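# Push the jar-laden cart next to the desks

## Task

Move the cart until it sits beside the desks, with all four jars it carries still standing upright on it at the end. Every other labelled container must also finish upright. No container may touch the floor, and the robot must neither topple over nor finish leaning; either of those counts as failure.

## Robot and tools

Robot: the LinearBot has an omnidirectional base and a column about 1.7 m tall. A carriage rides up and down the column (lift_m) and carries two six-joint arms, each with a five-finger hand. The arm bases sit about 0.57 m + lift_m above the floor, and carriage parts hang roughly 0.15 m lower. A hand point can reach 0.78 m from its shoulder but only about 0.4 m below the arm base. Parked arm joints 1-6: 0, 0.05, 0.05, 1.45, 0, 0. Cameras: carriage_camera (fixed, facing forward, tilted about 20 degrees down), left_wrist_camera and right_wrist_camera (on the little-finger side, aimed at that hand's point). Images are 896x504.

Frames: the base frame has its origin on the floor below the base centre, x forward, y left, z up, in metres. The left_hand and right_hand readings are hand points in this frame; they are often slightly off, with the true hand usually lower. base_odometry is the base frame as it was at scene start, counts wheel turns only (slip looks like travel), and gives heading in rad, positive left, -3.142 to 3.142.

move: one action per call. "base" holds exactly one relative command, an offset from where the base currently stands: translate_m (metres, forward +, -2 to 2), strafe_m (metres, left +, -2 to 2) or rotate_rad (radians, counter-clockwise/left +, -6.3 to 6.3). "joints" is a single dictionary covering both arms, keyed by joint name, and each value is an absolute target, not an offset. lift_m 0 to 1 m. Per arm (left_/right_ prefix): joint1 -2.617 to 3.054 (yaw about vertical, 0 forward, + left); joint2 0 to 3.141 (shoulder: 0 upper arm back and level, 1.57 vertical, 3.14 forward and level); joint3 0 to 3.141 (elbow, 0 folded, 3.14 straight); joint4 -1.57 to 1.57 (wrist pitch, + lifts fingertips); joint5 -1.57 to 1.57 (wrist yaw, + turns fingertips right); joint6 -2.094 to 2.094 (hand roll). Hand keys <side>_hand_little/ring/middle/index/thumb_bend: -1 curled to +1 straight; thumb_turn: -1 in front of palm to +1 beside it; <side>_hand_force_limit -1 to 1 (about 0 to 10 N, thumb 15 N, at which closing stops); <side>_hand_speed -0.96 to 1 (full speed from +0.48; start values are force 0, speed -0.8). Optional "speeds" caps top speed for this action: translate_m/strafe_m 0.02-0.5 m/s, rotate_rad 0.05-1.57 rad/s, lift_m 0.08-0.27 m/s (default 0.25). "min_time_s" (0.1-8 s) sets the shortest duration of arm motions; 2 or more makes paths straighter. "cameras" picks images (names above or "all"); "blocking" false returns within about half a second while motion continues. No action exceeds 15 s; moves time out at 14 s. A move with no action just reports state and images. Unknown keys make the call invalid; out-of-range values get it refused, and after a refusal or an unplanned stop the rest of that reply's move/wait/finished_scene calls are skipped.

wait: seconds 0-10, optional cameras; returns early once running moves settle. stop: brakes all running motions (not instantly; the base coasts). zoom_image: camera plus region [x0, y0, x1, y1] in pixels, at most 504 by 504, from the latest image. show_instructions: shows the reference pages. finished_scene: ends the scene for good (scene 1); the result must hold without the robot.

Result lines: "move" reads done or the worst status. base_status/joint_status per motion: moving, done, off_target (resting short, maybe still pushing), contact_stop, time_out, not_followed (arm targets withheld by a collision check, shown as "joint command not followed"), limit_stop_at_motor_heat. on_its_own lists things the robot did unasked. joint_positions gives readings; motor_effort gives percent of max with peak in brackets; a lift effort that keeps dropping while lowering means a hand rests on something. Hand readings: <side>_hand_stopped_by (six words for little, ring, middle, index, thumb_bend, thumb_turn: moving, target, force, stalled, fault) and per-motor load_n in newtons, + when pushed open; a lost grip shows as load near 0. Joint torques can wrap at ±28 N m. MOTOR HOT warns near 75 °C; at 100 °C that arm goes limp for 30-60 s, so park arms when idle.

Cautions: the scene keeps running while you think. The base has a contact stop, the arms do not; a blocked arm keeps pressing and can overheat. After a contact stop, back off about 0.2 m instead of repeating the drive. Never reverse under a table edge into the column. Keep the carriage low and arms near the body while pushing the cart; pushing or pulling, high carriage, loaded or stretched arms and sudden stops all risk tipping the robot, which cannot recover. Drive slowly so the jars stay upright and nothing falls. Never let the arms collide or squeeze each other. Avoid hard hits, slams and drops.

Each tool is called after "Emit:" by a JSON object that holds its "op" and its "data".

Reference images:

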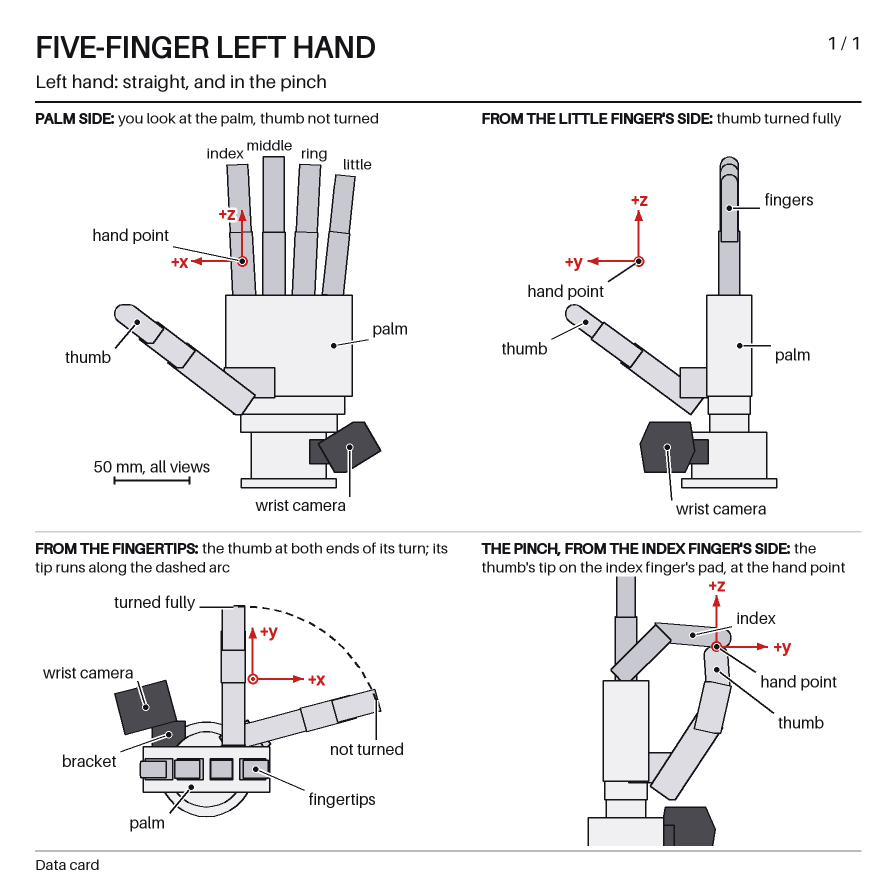

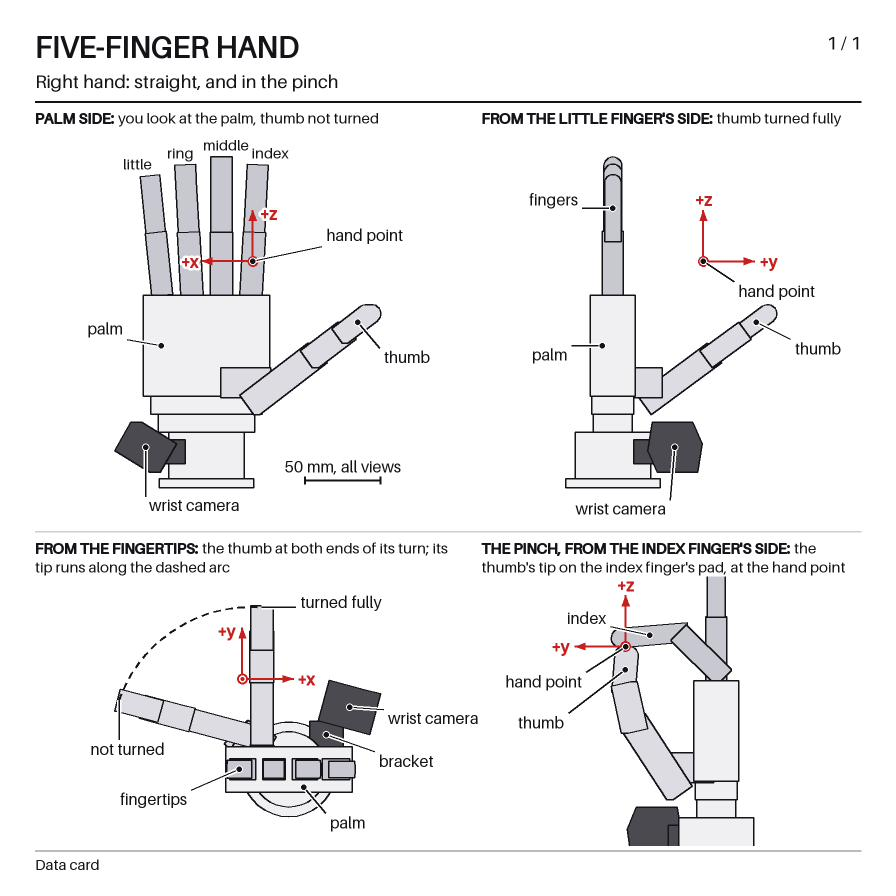

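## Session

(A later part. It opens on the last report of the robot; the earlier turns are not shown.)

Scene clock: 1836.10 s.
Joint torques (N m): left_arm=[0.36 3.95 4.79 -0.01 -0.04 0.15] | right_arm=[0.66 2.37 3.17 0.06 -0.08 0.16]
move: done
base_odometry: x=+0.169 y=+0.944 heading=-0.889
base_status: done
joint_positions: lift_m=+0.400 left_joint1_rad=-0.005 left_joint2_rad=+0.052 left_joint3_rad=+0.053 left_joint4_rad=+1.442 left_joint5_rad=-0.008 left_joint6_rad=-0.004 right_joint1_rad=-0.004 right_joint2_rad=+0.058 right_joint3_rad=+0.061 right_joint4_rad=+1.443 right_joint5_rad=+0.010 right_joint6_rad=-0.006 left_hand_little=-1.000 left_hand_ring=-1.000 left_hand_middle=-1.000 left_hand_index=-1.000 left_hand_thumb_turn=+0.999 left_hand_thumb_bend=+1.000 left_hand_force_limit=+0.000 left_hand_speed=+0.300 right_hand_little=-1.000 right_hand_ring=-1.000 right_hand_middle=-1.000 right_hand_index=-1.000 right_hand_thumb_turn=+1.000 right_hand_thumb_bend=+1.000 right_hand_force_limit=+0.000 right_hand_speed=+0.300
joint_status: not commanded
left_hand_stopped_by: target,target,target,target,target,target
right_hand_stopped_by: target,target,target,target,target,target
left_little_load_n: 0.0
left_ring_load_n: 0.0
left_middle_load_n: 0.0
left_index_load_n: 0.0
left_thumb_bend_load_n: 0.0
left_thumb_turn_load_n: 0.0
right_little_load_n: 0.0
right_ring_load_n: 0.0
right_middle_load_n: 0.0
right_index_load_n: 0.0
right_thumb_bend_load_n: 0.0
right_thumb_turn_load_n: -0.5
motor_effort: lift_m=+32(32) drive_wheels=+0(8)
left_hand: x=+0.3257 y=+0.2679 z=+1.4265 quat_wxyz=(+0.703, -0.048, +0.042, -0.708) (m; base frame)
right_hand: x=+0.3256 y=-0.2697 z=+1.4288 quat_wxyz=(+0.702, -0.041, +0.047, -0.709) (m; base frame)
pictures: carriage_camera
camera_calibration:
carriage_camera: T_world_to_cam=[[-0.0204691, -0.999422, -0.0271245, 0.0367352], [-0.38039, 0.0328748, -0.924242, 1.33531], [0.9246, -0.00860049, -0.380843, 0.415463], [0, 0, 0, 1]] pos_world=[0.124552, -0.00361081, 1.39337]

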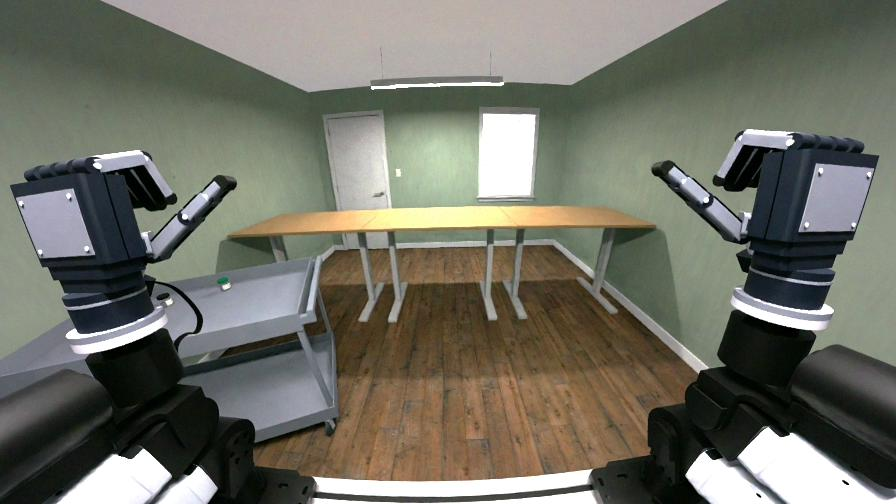

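Emit:
{"op": "move", "data": {"base": {"translate_m": 1.04}, "speeds": {"translate_m": 0.3}}}

Emit:
{"op": "move", "data": {"base": {"rotate_rad": 1.871}}}

Emit:
{"op": "move", "data": {"base": {"translate_m": -0.3}, "speeds": {"translate_m": 0.3}}}

Emit:
{"op": "move", "data": {"base": {"strafe_m": -0.27}, "joints": {"lift_m": 0.4, "right_joint1_rad": 0.15, "right_joint2_rad": 2.38, "right_joint3_rad": 1.28, "right_joint4_rad": 1.1, "right_joint5_rad": 0.06, "right_joint6_rad": 0, "left_joint1_rad": -0.15, "left_joint2_rad": 2.36, "left_joint3_rad": 1.12, "left_joint4_rad": 1.22, "left_joint5_rad": -0.24, "left_joint6_rad": 0, "left_hand_little": 0.1, "left_hand_ring": 0.1, "left_hand_middle": 0.1, "left_hand_index": 0.1, "right_hand_little": 0.1, "right_hand_ring": 0.1, "right_hand_middle": 0.1, "right_hand_index": 0.1}, "speeds": {"strafe_m": 0.1}, "min_time_s": 3, "cameras": ["all"]}}

Scene clock: 1913.80 s.
Joint torques (N m): left_arm=[0.38 3.95 4.68 -0.03 0.01 0.15] | right_arm=[0.62 2.37 3.18 0.04 -0.09 0.17]
move: done
base_odometry: x=+0.824 y=+0.137 heading=-0.889
base_status: done
joint_positions: lift_m=+0.400 left_joint1_rad=-0.005 left_joint2_rad=+0.052 left_joint3_rad=+0.053 left_joint4_rad=+1.444 left_joint5_rad=-0.008 left_joint6_rad=-0.004 right_joint1_rad=-0.004 right_joint2_rad=+0.058 right_joint3_rad=+0.061 right_joint4_rad=+1.444 right_joint5_rad=+0.010 right_joint6_rad=-0.006 left_hand_little=-1.000 left_hand_ring=-1.000 left_hand_middle=-1.000 left_hand_index=-1.000 left_hand_thumb_turn=+0.999 left_hand_thumb_bend=+1.000 left_hand_force_limit=+0.000 left_hand_speed=+0.300 right_hand_little=-1.000 right_hand_ring=-1.000 right_hand_middle=-1.000 right_hand_index=-1.000 right_hand_thumb_turn=+1.000 right_hand_thumb_bend=+1.000 right_hand_force_limit=+0.000 right_hand_speed=+0.300
joint_status: not commanded
left_hand_stopped_by: target,target,target,target,target,target
right_hand_stopped_by: target,target,target,target,target,target
left_little_load_n: 0.0
left_ring_load_n: 0.0
left_middle_load_n: 0.0
left_index_load_n: -0.5
left_thumb_bend_load_n: 0.0
left_thumb_turn_load_n: 0.0
right_little_load_n: 0.0
right_ring_load_n: 0.0
right_middle_load_n: 0.0
right_index_load_n: 0.0
right_thumb_bend_load_n: 0.0
right_thumb_turn_load_n: 0.0
motor_effort: lift_m=+32(32) drive_wheels=-1(9)
left_hand: x=+0.3254 y=+0.2679 z=+1.4266 quat_wxyz=(+0.703, -0.047, +0.042, -0.708) (m; base frame)
right_hand: x=+0.3252 y=-0.2697 z=+1.4289 quat_wxyz=(+0.702, -0.040, +0.047, -0.709) (m; base frame)
pictures: none

Scene clock: 1917.17 s.
Joint torques (N m): left_arm=[0.44 3.93 4.72 -0.04 0.01 0.16] | right_arm=[0.64 2.41 3.21 0.04 -0.08 0.17]
move: done
base_odometry: x=+0.824 y=+0.137 heading=+0.982
base_status: done
joint_positions: lift_m=+0.400 left_joint1_rad=-0.005 left_joint2_rad=+0.052 left_joint3_rad=+0.053 left_joint4_rad=+1.444 left_joint5_rad=-0.008 left_joint6_rad=-0.004 right_joint1_rad=-0.004 right_joint2_rad=+0.058 right_joint3_rad=+0.061 right_joint4_rad=+1.445 right_joint5_rad=+0.009 right_joint6_rad=-0.006 left_hand_little=-1.000 left_hand_ring=-1.000 left_hand_middle=-1.000 left_hand_index=-1.000 left_hand_thumb_turn=+0.999 left_hand_thumb_bend=+1.000 left_hand_force_limit=+0.000 left_hand_speed=+0.300 right_hand_little=-1.000 right_hand_ring=-1.000 right_hand_middle=-1.000 right_hand_index=-1.000 right_hand_thumb_turn=+1.000 right_hand_thumb_bend=+1.000 right_hand_force_limit=+0.000 right_hand_speed=+0.300
joint_status: not commanded
left_hand_stopped_by: target,target,target,target,target,target
right_hand_stopped_by: target,target,target,target,target,target
left_little_load_n: 0.0
left_ring_load_n: 0.0
left_middle_load_n: 0.0
left_index_load_n: 0.0
left_thumb_bend_load_n: 0.0
left_thumb_turn_load_n: 0.0
right_little_load_n: 0.0
right_ring_load_n: 0.0
right_middle_load_n: 0.0
right_index_load_n: 0.0
right_thumb_bend_load_n: 0.0
right_thumb_turn_load_n: 0.0
motor_effort: lift_m=+32(32) drive_wheels=+1(9)
left_hand: x=+0.3254 y=+0.2679 z=+1.4266 quat_wxyz=(+0.703, -0.047, +0.042, -0.708) (m; base frame)
right_hand: x=+0.3250 y=-0.2696 z=+1.4290 quat_wxyz=(+0.702, -0.040, +0.047, -0.709) (m; base frame)
pictures: none

Scene clock: 1919.63 s.
Joint torques (N m): left_arm=[0.44 3.95 4.77 -0.03 0.01 0.17] | right_arm=[0.66 2.39 3.15 -0.03 -0.07 0.16]
move: done
base_odometry: x=+0.658 y=-0.113 heading=+0.982
base_status: done
joint_positions: lift_m=+0.400 left_joint1_rad=-0.005 left_joint2_rad=+0.052 left_joint3_rad=+0.053 left_joint4_rad=+1.447 left_joint5_rad=-0.008 left_joint6_rad=-0.004 right_joint1_rad=-0.004 right_joint2_rad=+0.058 right_joint3_rad=+0.061 right_joint4_rad=+1.449 right_joint5_rad=+0.009 right_joint6_rad=-0.006 left_hand_little=-1.000 left_hand_ring=-1.000 left_hand_middle=-1.000 left_hand_index=-1.000 left_hand_thumb_turn=+0.999 left_hand_thumb_bend=+1.000 left_hand_force_limit=+0.000 left_hand_speed=+0.300 right_hand_little=-1.000 right_hand_ring=-1.000 right_hand_middle=-1.000 right_hand_index=-1.000 right_hand_thumb_turn=+1.000 right_hand_thumb_bend=+1.000 right_hand_force_limit=+0.000 right_hand_speed=+0.300
joint_status: not commanded
left_hand_stopped_by: target,target,target,target,target,target
right_hand_stopped_by: target,target,target,target,target,target
left_little_load_n: 0.0
left_ring_load_n: 0.0
left_middle_load_n: 0.0
left_index_load_n: 0.0
left_thumb_bend_load_n: 0.0
left_thumb_turn_load_n: 0.0
right_little_load_n: 0.0
right_ring_load_n: 0.0
right_middle_load_n: 0.0
right_index_load_n: 0.0
right_thumb_bend_load_n: 0.0
right_thumb_turn_load_n: 0.0
motor_effort: lift_m=+32(32) drive_wheels=-3(11)
left_hand: x=+0.3246 y=+0.2679 z=+1.4269 quat_wxyz=(+0.703, -0.046, +0.041, -0.709) (m; base frame)
right_hand: x=+0.3240 y=-0.2696 z=+1.4293 quat_wxyz=(+0.702, -0.039, +0.045, -0.710) (m; base frame)
pictures: none

Scene clock: 1923.03 s.
Joint torques (N m): left_arm=[-0.17 -12.29 6.01 1.93 -0.27 0.14] | right_arm=[0.84 -9.91 6.26 2.12 0.16 0.16]
move: done
base_odometry: x=+0.882 y=-0.263 heading=+0.982
base_status: done
joint_positions: lift_m=+0.400 left_joint1_rad=-0.148 left_joint2_rad=+2.348 left_joint3_rad=+1.102 left_joint4_rad=+1.238 left_joint5_rad=-0.223 left_joint6_rad=-0.004 right_joint1_rad=+0.142 right_joint2_rad=+2.367 right_joint3_rad=+1.252 right_joint4_rad=+1.100 right_joint5_rad=+0.048 right_joint6_rad=-0.006 left_hand_little=+0.100 left_hand_ring=+0.100 left_hand_middle=+0.100 left_hand_index=+0.100 left_hand_thumb_turn=+0.999 left_hand_thumb_bend=+1.000 left_hand_force_limit=+0.000 left_hand_speed=+0.300 right_hand_little=+0.100 right_hand_ring=+0.100 right_hand_middle=+0.100 right_hand_index=+0.100 right_hand_thumb_turn=+1.000 right_hand_thumb_bend=+1.000 right_hand_force_limit=+0.000 right_hand_speed=+0.300
joint_status: all done
left_hand_stopped_by: target,target,target,target,target,target
right_hand_stopped_by: target,target,target,target,target,target
left_little_load_n: 0.0
left_ring_load_n: 0.0
left_middle_load_n: 0.0
left_index_load_n: 0.0
left_thumb_bend_load_n: 0.0
left_thumb_turn_load_n: 0.0
right_little_load_n: 0.0
right_ring_load_n: 0.0
right_middle_load_n: 0.0
right_index_load_n: 0.5
right_thumb_bend_load_n: 0.0
right_thumb_turn_load_n: 0.0
motor_effort: lift_m=+32(32) drive_wheels=-1(5)
left_hand: x=+0.8362 y=+0.2206 z=+1.0064 quat_wxyz=(+0.516, -0.521, +0.482, -0.479) (m; base frame)
right_hand: x=+0.8606 y=-0.1863 z=+1.0205 quat_wxyz=(+0.518, -0.528, +0.477, -0.474) (m; base frame)
pictures: carriage_camera, left_wrist_camera, right_wrist_camera
camera_calibration:
carriage_camera: T_world_to_cam=[[-0.0204691, -0.999422, -0.0271245, 0.0367352], [-0.38039, 0.0328748, -0.924242, 1.33531], [0.9246, -0.00860049, -0.380843, 0.415463], [0, 0, 0, 1]] pos_world=[0.124552, -0.00361081, 1.39337]
left_wrist_camera: T_world_to_cam=[[0.0488372, -0.262489, 0.963698, -0.957554], [-0.457252, -0.863681, -0.212074, 0.784102], [0.887995, -0.430296, -0.162203, -0.366446], [0, 0, 0, 1]] pos_world=[0.730699, 0.268187, 1.02964]
right_wrist_camera: T_world_to_cam=[[-0.00963994, -0.265347, -0.964105, 0.939811], [-0.599295, 0.773342, -0.206852, 0.864268], [0.80047, 0.575789, -0.166476, -0.300656], [0, 0, 0, 1]] pos_world=[0.767678, -0.245885, 1.0348]

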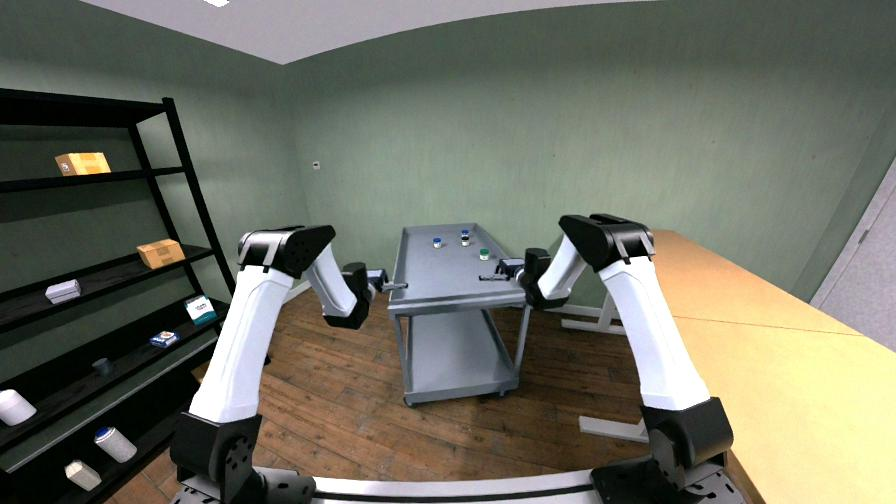

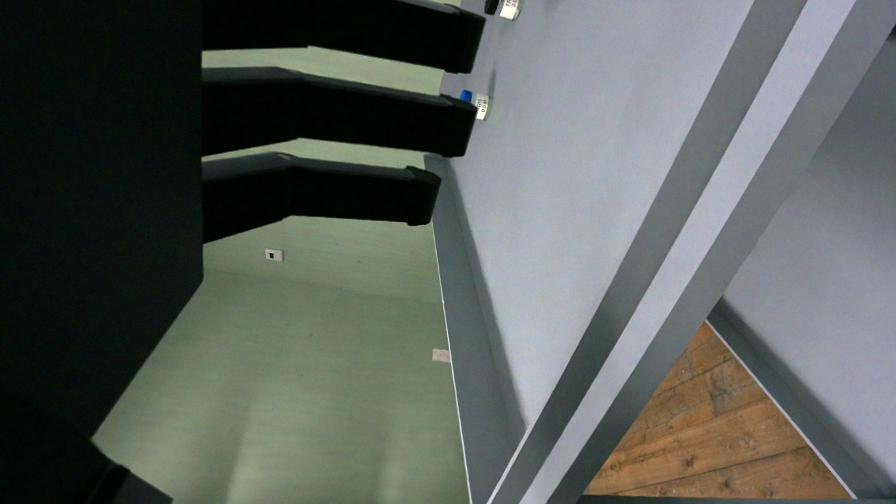

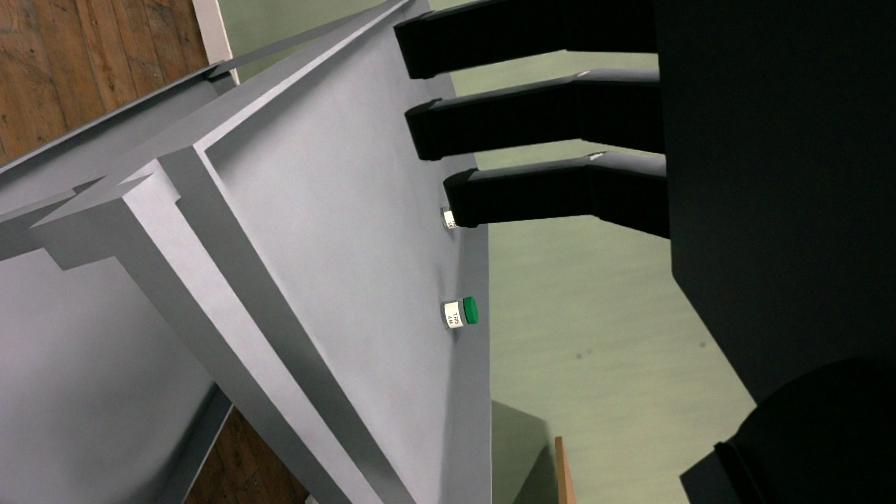

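Emit:
{"op": "move", "data": {"base": {"strafe_m": -0.095}, "speeds": {"strafe_m": 0.1}}}

Emit:
{"op": "move", "data": {"base": {"translate_m": 0.112}, "joints": {"lift_m": 0.34}, "speeds": {"translate_m": 0.08}, "cameras": ["all"]}}

Scene clock: 1955.23 s.
Joint torques (N m): left_arm=[-0.02 -12.29 6.01 1.94 -0.24 0.15] | right_arm=[0.57 -9.91 6.26 2.13 0.15 0.17]
move: done
base_odometry: x=+0.961 y=-0.316 heading=+0.982
base_status: done
joint_positions: lift_m=+0.400 left_joint1_rad=-0.148 left_joint2_rad=+2.348 left_joint3_rad=+1.102 left_joint4_rad=+1.238 left_joint5_rad=-0.227 left_joint6_rad=-0.004 right_joint1_rad=+0.146 right_joint2_rad=+2.367 right_joint3_rad=+1.252 right_joint4_rad=+1.100 right_joint5_rad=+0.050 right_joint6_rad=-0.006 left_hand_little=+0.100 left_hand_ring=+0.100 left_hand_middle=+0.100 left_hand_index=+0.100 left_hand_thumb_turn=+0.999 left_hand_thumb_bend=+1.000 left_hand_force_limit=+0.000 left_hand_speed=+0.300 right_hand_little=+0.100 right_hand_ring=+0.100 right_hand_middle=+0.100 right_hand_index=+0.100 right_hand_thumb_turn=+1.000 right_hand_thumb_bend=+1.000 right_hand_force_limit=+0.000 right_hand_speed=+0.300
joint_status: not commanded
left_hand_stopped_by: target,target,target,target,target,target
right_hand_stopped_by: target,target,target,target,target,target
left_little_load_n: 0.0
left_ring_load_n: 0.0
left_middle_load_n: 0.0
left_index_load_n: 0.0
left_thumb_bend_load_n: 0.0
left_thumb_turn_load_n: 0.0
right_little_load_n: 0.0
right_ring_load_n: 0.0
right_middle_load_n: 0.0
right_index_load_n: 0.0
right_thumb_bend_load_n: 0.0
right_thumb_turn_load_n: 0.0
motor_effort: lift_m=+32(32) drive_wheels=-1(7)
left_hand: x=+0.8362 y=+0.2212 z=+1.0064 quat_wxyz=(+0.517, -0.522, +0.481, -0.478) (m; base frame)
right_hand: x=+0.8602 y=-0.1841 z=+1.0204 quat_wxyz=(+0.518, -0.529, +0.477, -0.473) (m; base frame)
pictures: none

Scene clock: 1957.37 s.
Joint torques (N m): left_arm=[-0.12 -13.57 5.52 2.09 -0.23 0.14] | right_arm=[0.55 -10.97 5.7 2.26 0.15 0.16]
move: done
base_odometry: x=+1.024 y=-0.223 heading=+0.982
base_status: done
joint_positions: lift_m=+0.340 left_joint1_rad=-0.148 left_joint2_rad=+2.361 left_joint3_rad=+1.108 left_joint4_rad=+1.223 left_joint5_rad=-0.227 left_joint6_rad=-0.004 right_joint1_rad=+0.146 right_joint2_rad=+2.379 right_joint3_rad=+1.260 right_joint4_rad=+1.090 right_joint5_rad=+0.050 right_joint6_rad=-0.006 left_hand_little=+0.100 left_hand_ring=+0.100 left_hand_middle=+0.100 left_hand_index=+0.100 left_hand_thumb_turn=+0.999 left_hand_thumb_bend=+1.000 left_hand_force_limit=+0.000 left_hand_speed=+0.300 right_hand_little=+0.100 right_hand_ring=+0.100 right_hand_middle=+0.100 right_hand_index=+0.100 right_hand_thumb_turn=+1.000 right_hand_thumb_bend=+1.000 right_hand_force_limit=+0.000 right_hand_speed=+0.300
joint_status: all done
left_hand_stopped_by: target,target,target,target,target,target
right_hand_stopped_by: target,target,target,target,target,target
left_little_load_n: 0.0
left_ring_load_n: 0.0
left_middle_load_n: 0.0
left_index_load_n: 0.0
left_thumb_bend_load_n: 0.0
left_thumb_turn_load_n: -0.5
right_little_load_n: 0.0
right_ring_load_n: -0.5
right_middle_load_n: 0.0
right_index_load_n: 0.0
right_thumb_bend_load_n: 0.0
right_thumb_turn_load_n: -0.5
motor_effort: lift_m=+25(26) drive_wheels=+3(7)
left_hand: x=+0.8358 y=+0.2213 z=+0.9383 quat_wxyz=(+0.513, -0.526, +0.487, -0.472) (m; base frame)
right_hand: x=+0.8605 y=-0.1840 z=+0.9540 quat_wxyz=(+0.514, -0.533, +0.480, -0.470) (m; base frame)
pictures: carriage_camera, left_wrist_camera, right_wrist_camera
camera_calibration:
carriage_camera: T_world_to_cam=[[-0.0204691, -0.999422, -0.0271245, 0.0351213], [-0.38039, 0.0328748, -0.924242, 1.28032], [0.9246, -0.00860049, -0.380843, 0.392803], [0, 0, 0, 1]] pos_world=[0.124552, -0.00361081, 1.33387]
left_wrist_camera: T_world_to_cam=[[0.0694355, -0.265265, 0.961672, -0.906428], [-0.458143, -0.864806, -0.205466, 0.764843], [0.886162, -0.426317, -0.181577, -0.358003], [0, 0, 0, 1]] pos_world=[0.730594, 0.268374, 0.96383]
right_wrist_camera: T_world_to_cam=[[-0.0236992, -0.267124, -0.963371, 0.887368], [-0.60387, 0.771803, -0.199151, 0.845043], [0.796731, 0.577031, -0.179599, -0.297005], [0, 0, 0, 1]] pos_world=[0.767959, -0.243789, 0.969813]

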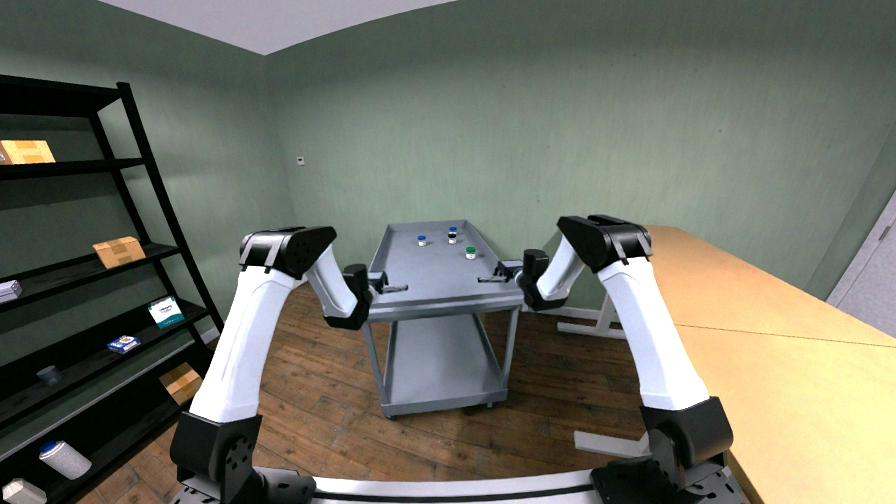

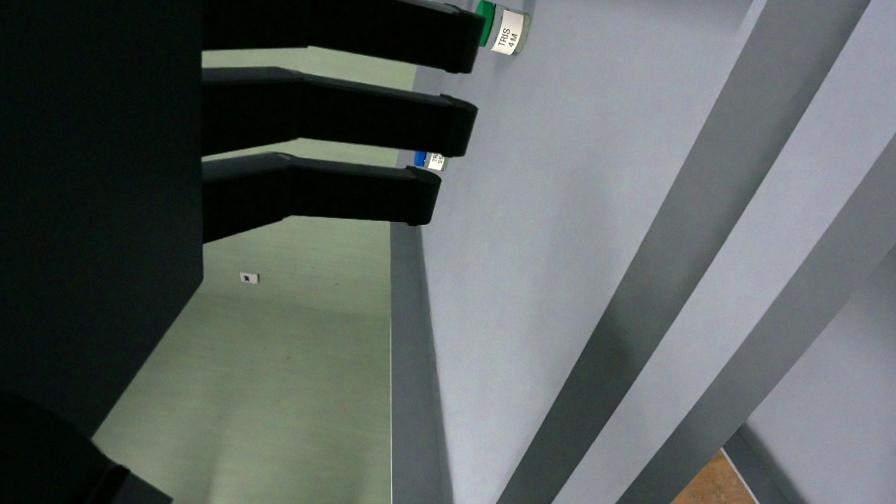

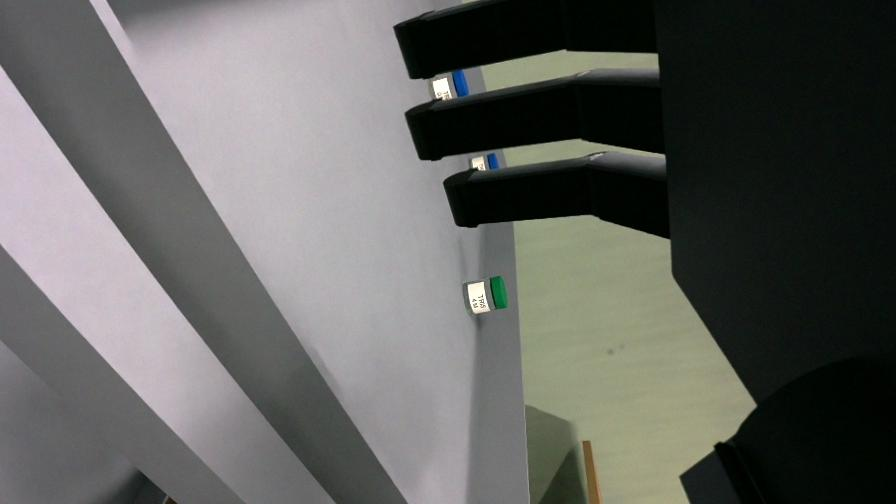

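Emit:
{"op": "move", "data": {"base": {"rotate_rad": 0.05}, "joints": {"right_joint2_rad": 2.41, "right_joint4_rad": 1.12}, "speeds": {"rotate_rad": 0.2}}}

Emit:
{"op": "move", "data": {"base": {"strafe_m": -0.04}, "joints": {"lift_m": 0.3}, "speeds": {"strafe_m": 0.08}, "cameras": ["all"]}}

Scene clock: 2018.53 s.
Joint torques (N m): left_arm=[-0.24 -13.52 5.48 2.07 -0.18 0.14] | right_arm=[0.14 -10 5.64 2.36 0.12 0.16]
move: done
base_odometry: x=+1.024 y=-0.223 heading=+1.031
base_status: done
joint_positions: lift_m=+0.340 left_joint1_rad=-0.148 left_joint2_rad=+2.361 left_joint3_rad=+1.108 left_joint4_rad=+1.223 left_joint5_rad=-0.231 left_joint6_rad=-0.004 right_joint1_rad=+0.151 right_joint2_rad=+2.398 right_joint3_rad=+1.260 right_joint4_rad=+1.100 right_joint5_rad=+0.052 right_joint6_rad=-0.006 left_hand_little=+0.100 left_hand_ring=+0.100 left_hand_middle=+0.100 left_hand_index=+0.100 left_hand_thumb_turn=+0.999 left_hand_thumb_bend=+1.000 left_hand_force_limit=+0.000 left_hand_speed=+0.300 right_hand_little=+0.100 right_hand_ring=+0.100 right_hand_middle=+0.100 right_hand_index=+0.100 right_hand_thumb_turn=+1.000 right_hand_thumb_bend=+1.000 right_hand_force_limit=+0.000 right_hand_speed=+0.300
joint_status: all done
left_hand_stopped_by: target,target,target,target,target,target
right_hand_stopped_by: target,target,target,target,target,target
left_little_load_n: 0.0
left_ring_load_n: 0.0
left_middle_load_n: 0.0
left_index_load_n: 0.0
left_thumb_bend_load_n: 0.0
left_thumb_turn_load_n: 0.0
right_little_load_n: 0.0
right_ring_load_n: 0.0
right_middle_load_n: 0.0
right_index_load_n: 0.0
right_thumb_bend_load_n: 0.5
right_thumb_turn_load_n: 0.0
motor_effort: lift_m=+25(25) drive_wheels=-3(5)
left_hand: x=+0.8359 y=+0.2222 z=+0.9383 quat_wxyz=(+0.514, -0.527, +0.486, -0.471) (m; base frame)
right_hand: x=+0.8592 y=-0.1815 z=+0.9452 quat_wxyz=(+0.512, -0.536, +0.482, -0.467) (m; base frame)
pictures: none

Scene clock: 2019.63 s.
Joint torques (N m): left_arm=[0.08 -13.82 5.23 2.1 -0.19 0.14] | right_arm=[0.28 -10.96 5.45 2.28 0.11 0.16]
move: done
base_odometry: x=+1.058 y=-0.243 heading=+1.031
base_status: done
joint_positions: lift_m=+0.300 left_joint1_rad=-0.150 left_joint2_rad=+2.363 left_joint3_rad=+1.110 left_joint4_rad=+1.219 left_joint5_rad=-0.232 left_joint6_rad=-0.004 right_joint1_rad=+0.150 right_joint2_rad=+2.410 right_joint3_rad=+1.261 right_joint4_rad=+1.108 right_joint5_rad=+0.053 right_joint6_rad=-0.006 left_hand_little=+0.100 left_hand_ring=+0.100 left_hand_middle=+0.100 left_hand_index=+0.100 left_hand_thumb_turn=+0.999 left_hand_thumb_bend=+1.000 left_hand_force_limit=+0.000 left_hand_speed=+0.300 right_hand_little=+0.100 right_hand_ring=+0.100 right_hand_middle=+0.100 right_hand_index=+0.100 right_hand_thumb_turn=+1.000 right_hand_thumb_bend=+1.000 right_hand_force_limit=+0.000 right_hand_speed=+0.300
joint_status: all done
left_hand_stopped_by: target,target,target,target,target,target
right_hand_stopped_by: target,target,target,target,target,target
left_little_load_n: 0.0
left_ring_load_n: 0.0
left_middle_load_n: 0.0
left_index_load_n: 0.0
left_thumb_bend_load_n: 0.0
left_thumb_turn_load_n: 0.0
right_little_load_n: 0.0
right_ring_load_n: 0.0
right_middle_load_n: 0.0
right_index_load_n: 0.0
right_thumb_bend_load_n: 0.0
right_thumb_turn_load_n: -0.5
motor_effort: lift_m=+26(26) drive_wheels=+3(6)
left_hand: x=+0.8358 y=+0.2212 z=+0.8964 quat_wxyz=(+0.512, -0.528, +0.488, -0.470) (m; base frame)
right_hand: x=+0.8592 y=-0.1827 z=+0.9000 quat_wxyz=(+0.511, -0.536, +0.483, -0.467) (m; base frame)
pictures: carriage_camera, left_wrist_camera, right_wrist_camera
camera_calibration:
carriage_camera: T_world_to_cam=[[-0.0204691, -0.999422, -0.0271245, 0.0340363], [-0.38039, 0.0328748, -0.924242, 1.24335], [0.9246, -0.00860049, -0.380843, 0.37757], [0, 0, 0, 1]] pos_world=[0.124552, -0.00361081, 1.29387]
left_wrist_camera: T_world_to_cam=[[0.0749432, -0.265834, 0.961101, -0.870065], [-0.456572, -0.866, -0.203928, 0.753752], [0.886525, -0.423529, -0.186273, -0.362393], [0, 0, 0, 1]] pos_world=[0.730618, 0.267972, 0.922427]
right_wrist_camera: T_world_to_cam=[[-0.0349749, -0.268966, -0.962514, 0.844369], [-0.606119, 0.771464, -0.193554, 0.82931], [0.794605, 0.576629, -0.190007, -0.295314], [0, 0, 0, 1]] pos_world=[0.76685, -0.24239, 0.917122]

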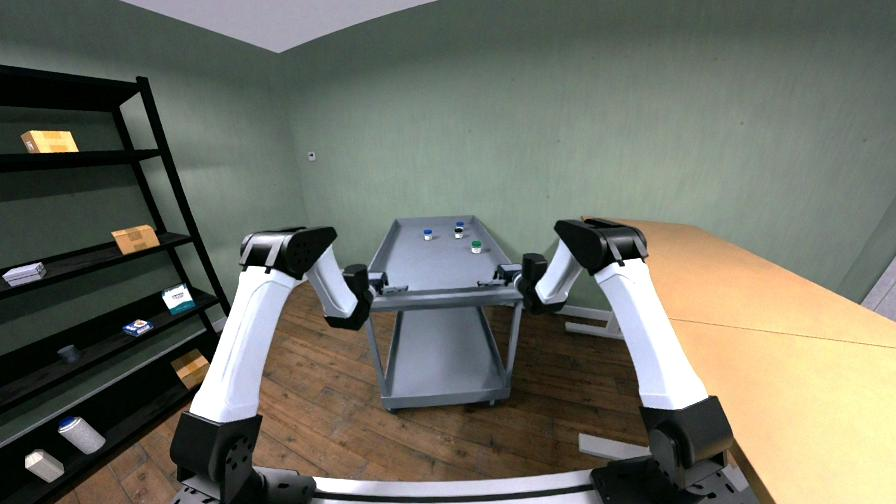

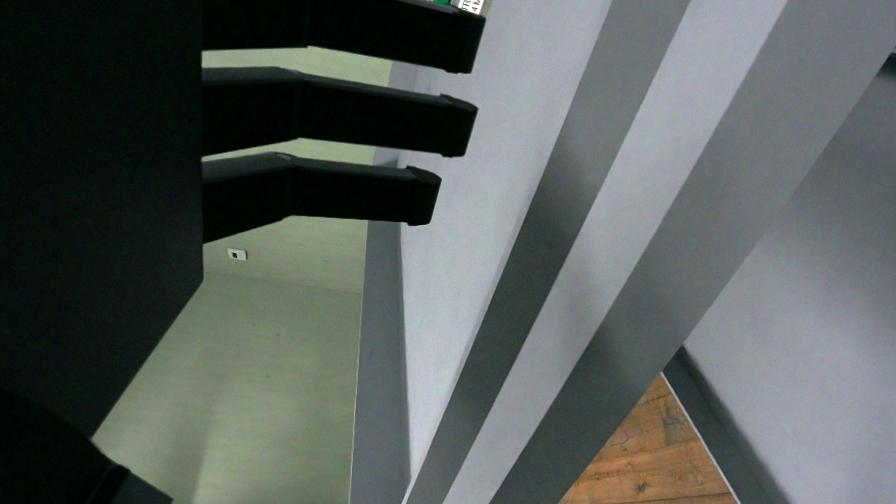

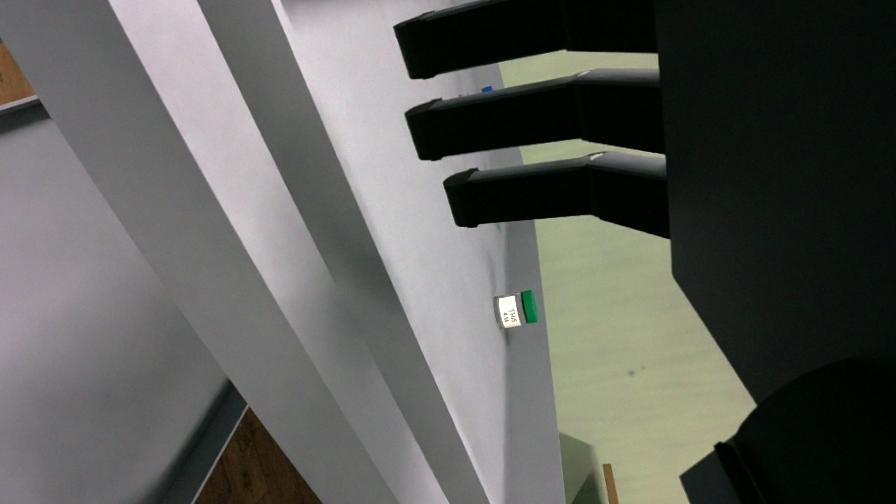

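Emit:
{"op": "move", "data": {"base": {"translate_m": -0.005}, "speeds": {"translate_m": 0.05}}}

Emit:
{"op": "move", "data": {"joints": {"lift_m": 0.232, "left_hand_little": 0.05, "left_hand_ring": 0.05, "left_hand_middle": 0.05, "left_hand_index": 0.05}, "speeds": {"lift_m": 0.08}, "cameras": ["left_wrist_camera", "right_wrist_camera"]}}

Scene clock: 2043.33 s.
Joint torques (N m): left_arm=[-0.01 -13.87 5.31 2.13 -0.18 0.16] | right_arm=[0.32 -10.92 5.46 2.26 0.11 0.17]
move: done
base_odometry: x=+1.055 y=-0.247 heading=+1.031
base_status: done
joint_positions: lift_m=+0.300 left_joint1_rad=-0.150 left_joint2_rad=+2.363 left_joint3_rad=+1.110 left_joint4_rad=+1.219 left_joint5_rad=-0.232 left_joint6_rad=-0.004 right_joint1_rad=+0.150 right_joint2_rad=+2.410 right_joint3_rad=+1.261 right_joint4_rad=+1.110 right_joint5_rad=+0.053 right_joint6_rad=-0.006 left_hand_little=+0.100 left_hand_ring=+0.100 left_hand_middle=+0.100 left_hand_index=+0.100 left_hand_thumb_turn=+0.999 left_hand_thumb_bend=+1.000 left_hand_force_limit=+0.000 left_hand_speed=+0.300 right_hand_little=+0.100 right_hand_ring=+0.100 right_hand_middle=+0.100 right_hand_index=+0.100 right_hand_thumb_turn=+1.000 right_hand_thumb_bend=+1.000 right_hand_force_limit=+0.000 right_hand_speed=+0.300
joint_status: not commanded
left_hand_stopped_by: target,target,target,target,target,target
right_hand_stopped_by: target,target,target,target,target,target
left_little_load_n: 0.0
left_ring_load_n: 0.0
left_middle_load_n: 0.0
left_index_load_n: 0.0
left_thumb_bend_load_n: 0.0
left_thumb_turn_load_n: -0.5
right_little_load_n: 0.0
right_ring_load_n: 0.0
right_middle_load_n: 0.0
right_index_load_n: 0.0
right_thumb_bend_load_n: 0.0
right_thumb_turn_load_n: -0.5
motor_effort: lift_m=+26(26) drive_wheels=+4(4)
left_hand: x=+0.8358 y=+0.2212 z=+0.8965 quat_wxyz=(+0.512, -0.528, +0.488, -0.470) (m; base frame)
right_hand: x=+0.8594 y=-0.1827 z=+0.9007 quat_wxyz=(+0.511, -0.535, +0.482, -0.468) (m; base frame)
pictures: none

Scene clock: 2044.57 s.
Joint torques (N m): left_arm=[0.03 -13.78 5.16 2.09 -0.19 0.15] | right_arm=[0.31 -11.02 5.45 2.22 0.11 0.17]
move: done
base_odometry: x=+1.055 y=-0.247 heading=+1.031
base_status: not commanded
joint_positions: lift_m=+0.232 left_joint1_rad=-0.150 left_joint2_rad=+2.363 left_joint3_rad=+1.111 left_joint4_rad=+1.221 left_joint5_rad=-0.232 left_joint6_rad=-0.004 right_joint1_rad=+0.150 right_joint2_rad=+2.410 right_joint3_rad=+1.261 right_joint4_rad=+1.110 right_joint5_rad=+0.053 right_joint6_rad=-0.006 left_hand_little=+0.050 left_hand_ring=+0.050 left_hand_middle=+0.050 left_hand_index=+0.050 left_hand_thumb_turn=+0.999 left_hand_thumb_bend=+1.000 left_hand_force_limit=+0.000 left_hand_speed=+0.300 right_hand_little=+0.100 right_hand_ring=+0.100 right_hand_middle=+0.100 right_hand_index=+0.100 right_hand_thumb_turn=+1.000 right_hand_thumb_bend=+1.000 right_hand_force_limit=+0.000 right_hand_speed=+0.300
joint_status: all done
left_hand_stopped_by: target,target,target,target,target,target
right_hand_stopped_by: target,target,target,target,target,target
left_little_load_n: 0.0
left_ring_load_n: 0.0
left_middle_load_n: 0.0
left_index_load_n: 0.0
left_thumb_bend_load_n: 0.0
left_thumb_turn_load_n: 0.0
right_little_load_n: 0.0
right_ring_load_n: 0.0
right_middle_load_n: 0.0
right_index_load_n: 0.0
right_thumb_bend_load_n: 0.0
right_thumb_turn_load_n: 0.0
motor_effort: lift_m=+25(25) drive_wheels=+2(3)
left_hand: x=+0.8362 y=+0.2212 z=+0.8293 quat_wxyz=(+0.513, -0.527, +0.487, -0.471) (m; base frame)
right_hand: x=+0.8594 y=-0.1827 z=+0.8328 quat_wxyz=(+0.511, -0.535, +0.482, -0.468) (m; base frame)
pictures: left_wrist_camera, right_wrist_camera
camera_calibration:
left_wrist_camera: T_world_to_cam=[[0.0720223, -0.265424, 0.961438, -0.803598], [-0.455878, -0.866122, -0.20496, 0.740461], [0.887124, -0.423536, -0.183381, -0.378151], [0, 0, 0, 1]] pos_world=[0.730904, 0.267874, 0.855029]
right_wrist_camera: T_world_to_cam=[[-0.0323728, -0.268537, -0.962725, 0.777592], [-0.605618, 0.771533, -0.194843, 0.817014], [0.795097, 0.576736, -0.187608, -0.31063], [0, 0, 0, 1]] pos_world=[0.766952, -0.24239, 0.84952]

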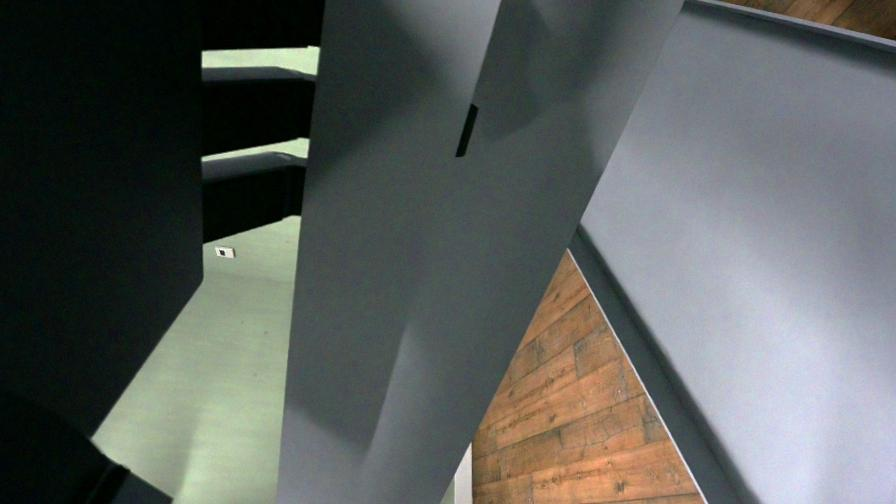

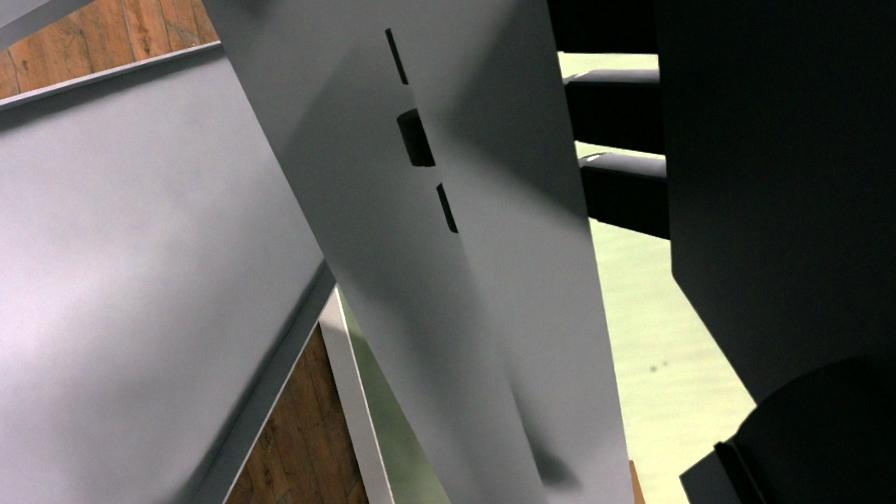

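Emit:
{"op": "move", "data": {"joints": {"left_hand_speed": -0.85, "right_hand_speed": -0.85, "left_hand_little": -0.8, "left_hand_ring": -0.8, "left_hand_middle": -0.8, "left_hand_index": -0.8, "right_hand_little": -0.8, "right_hand_ring": -0.8, "right_hand_middle": -0.8, "right_hand_index": -0.8, "left_hand_thumb_turn": -1, "right_hand_thumb_turn": -1}}}

Emit:
{"op": "move", "data": {"joints": {"left_hand_thumb_bend": -0.5, "right_hand_thumb_bend": -0.5}, "cameras": ["all"]}}

Scene clock: 2062.33 s.
Joint torques (N m): left_arm=[-0.03 -13.83 4.82 2.11 -0.23 0.17] | right_arm=[0.27 -11.03 5.23 2.25 0.12 0.13]
move: off_target
base_odometry: x=+1.055 y=-0.247 heading=+1.032
base_status: not commanded
joint_positions: lift_m=+0.232 left_joint1_rad=-0.149 left_joint2_rad=+2.363 left_joint3_rad=+1.116 left_joint4_rad=+1.218 left_joint5_rad=-0.226 left_joint6_rad=-0.004 right_joint1_rad=+0.150 right_joint2_rad=+2.410 right_joint3_rad=+1.264 right_joint4_rad=+1.108 right_joint5_rad=+0.053 right_joint6_rad=-0.003 left_hand_little=-0.170 left_hand_ring=-0.197 left_hand_middle=-0.267 left_hand_index=-0.281 left_hand_thumb_turn=-1.000 left_hand_thumb_bend=+1.000 left_hand_force_limit=+0.000 left_hand_speed=-0.850 right_hand_little=-0.300 right_hand_ring=-0.273 right_hand_middle=-0.245 right_hand_index=-0.204 right_hand_thumb_turn=-1.000 right_hand_thumb_bend=+1.000 right_hand_force_limit=+0.000 right_hand_speed=-0.850
joint_status: left_hand_little off_target (ended at -0.170, target -0.800); left_hand_ring off_target (ended at -0.197, target -0.800); left_hand_middle off_target (ended at -0.267, target -0.800); left_hand_index off_target (ended at -0.281, target -0.800); right_hand_little off_target (ended at -0.300, target -0.800); right_hand_ring off_target (ended at -0.273, target -0.800); right_hand_middle off_target (ended at -0.245, target -0.800); right_hand_index off_target (ended at -0.204, target -0.800); the others done
left_hand_stopped_by: force,force,force,force,target,target
right_hand_stopped_by: force,force,force,force,target,target
left_little_load_n: 0.0
left_ring_load_n: 0.0
left_middle_load_n: 0.0
left_index_load_n: 2.0
left_thumb_bend_load_n: 0.0
left_thumb_turn_load_n: 0.0
right_little_load_n: 4.0
right_ring_load_n: 1.5
right_middle_load_n: 0.0
right_index_load_n: 0.0
right_thumb_bend_load_n: 0.0
right_thumb_turn_load_n: 0.0
motor_effort: lift_m=+25(25) drive_wheels=+2(4)
left_hand: x=+0.8373 y=+0.2203 z=+0.8306 quat_wxyz=(+0.512, -0.526, +0.488, -0.473) (m; base frame)
right_hand: x=+0.8600 y=-0.1823 z=+0.8336 quat_wxyz=(+0.512, -0.535, +0.483, -0.467) (m; base frame)
pictures: none

Scene clock: 2068.57 s.
Joint torques (N m): left_arm=[-0.1 -13.83 4.83 2.1 -0.22 0.18] | right_arm=[0.27 -11.06 5.22 2.26 0.12 0.13]
move: off_target
base_odometry: x=+1.055 y=-0.247 heading=+1.032
base_status: not commanded
joint_positions: lift_m=+0.232 left_joint1_rad=-0.149 left_joint2_rad=+2.363 left_joint3_rad=+1.116 left_joint4_rad=+1.218 left_joint5_rad=-0.226 left_joint6_rad=-0.004 right_joint1_rad=+0.150 right_joint2_rad=+2.410 right_joint3_rad=+1.264 right_joint4_rad=+1.108 right_joint5_rad=+0.053 right_joint6_rad=-0.003 left_hand_little=-0.170 left_hand_ring=-0.197 left_hand_middle=-0.267 left_hand_index=-0.281 left_hand_thumb_turn=-1.000 left_hand_thumb_bend=+0.239 left_hand_force_limit=+0.000 left_hand_speed=-0.850 right_hand_little=-0.300 right_hand_ring=-0.273 right_hand_middle=-0.245 right_hand_index=-0.204 right_hand_thumb_turn=-1.000 right_hand_thumb_bend=+0.146 right_hand_force_limit=+0.000 right_hand_speed=-0.850
joint_status: left_hand_thumb_bend off_target (ended at +0.239, target -0.500); right_hand_thumb_bend off_target (ended at +0.146, target -0.500)
left_hand_stopped_by: force,force,force,force,force,target
right_hand_stopped_by: force,force,force,force,force,target
left_little_load_n: 0.0
left_ring_load_n: 0.0
left_middle_load_n: 3.0
left_index_load_n: 2.0
left_thumb_bend_load_n: 7.0
left_thumb_turn_load_n: 1.0
right_little_load_n: 4.0
right_ring_load_n: 2.0
right_middle_load_n: 4.5
right_index_load_n: 0.0
right_thumb_bend_load_n: 7.5
right_thumb_turn_load_n: 1.5
motor_effort: lift_m=+25(25) drive_wheels=+3(5)
left_hand: x=+0.8373 y=+0.2203 z=+0.8306 quat_wxyz=(+0.512, -0.526, +0.488, -0.473) (m; base frame)
right_hand: x=+0.8600 y=-0.1823 z=+0.8335 quat_wxyz=(+0.512, -0.535, +0.483, -0.467) (m; base frame)
pictures: carriage_camera, left_wrist_camera, right_wrist_camera
camera_calibration:
carriage_camera: T_world_to_cam=[[-0.0204691, -0.999422, -0.0271245, 0.0321945], [-0.38039, 0.0328748, -0.924242, 1.18059], [0.9246, -0.00860049, -0.380843, 0.35171], [0, 0, 0, 1]] pos_world=[0.124552, -0.00361081, 1.22597]
left_wrist_camera: T_world_to_cam=[[0.068567, -0.264548, 0.961932, -0.802861], [-0.459774, -0.864082, -0.204864, 0.743222], [0.885385, -0.428225, -0.18088, -0.37885], [0, 0, 0, 1]] pos_world=[0.732192, 0.267577, 0.856031]
right_wrist_camera: T_world_to_cam=[[-0.0316601, -0.266282, -0.963375, 0.778832], [-0.606042, 0.771575, -0.193351, 0.816391], [0.794802, 0.577724, -0.185806, -0.31231], [0, 0, 0, 1]] pos_world=[0.76765, -0.242089, 0.850128]

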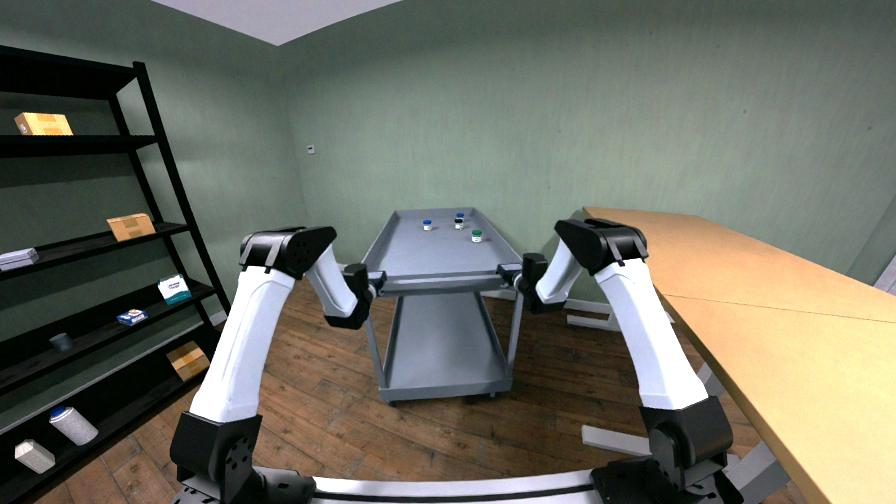

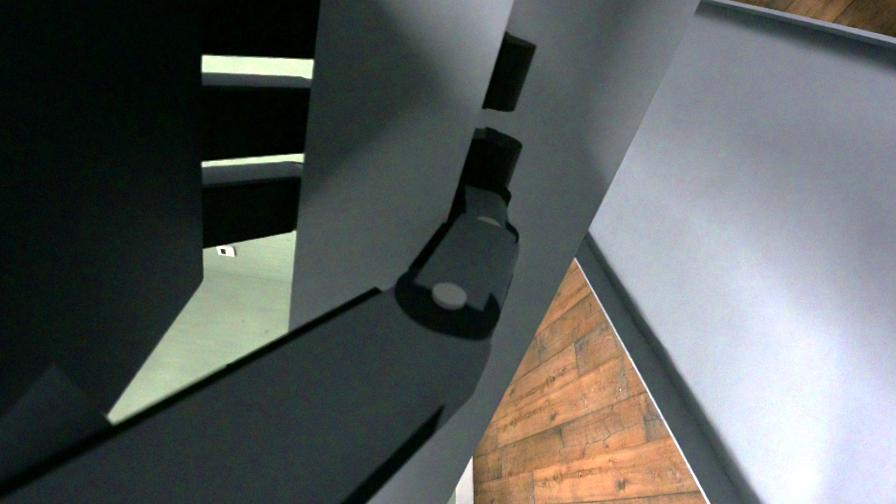

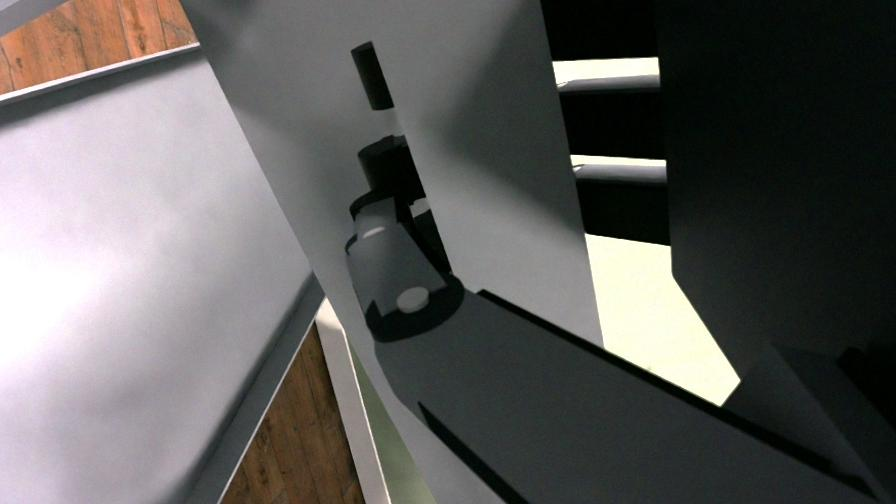

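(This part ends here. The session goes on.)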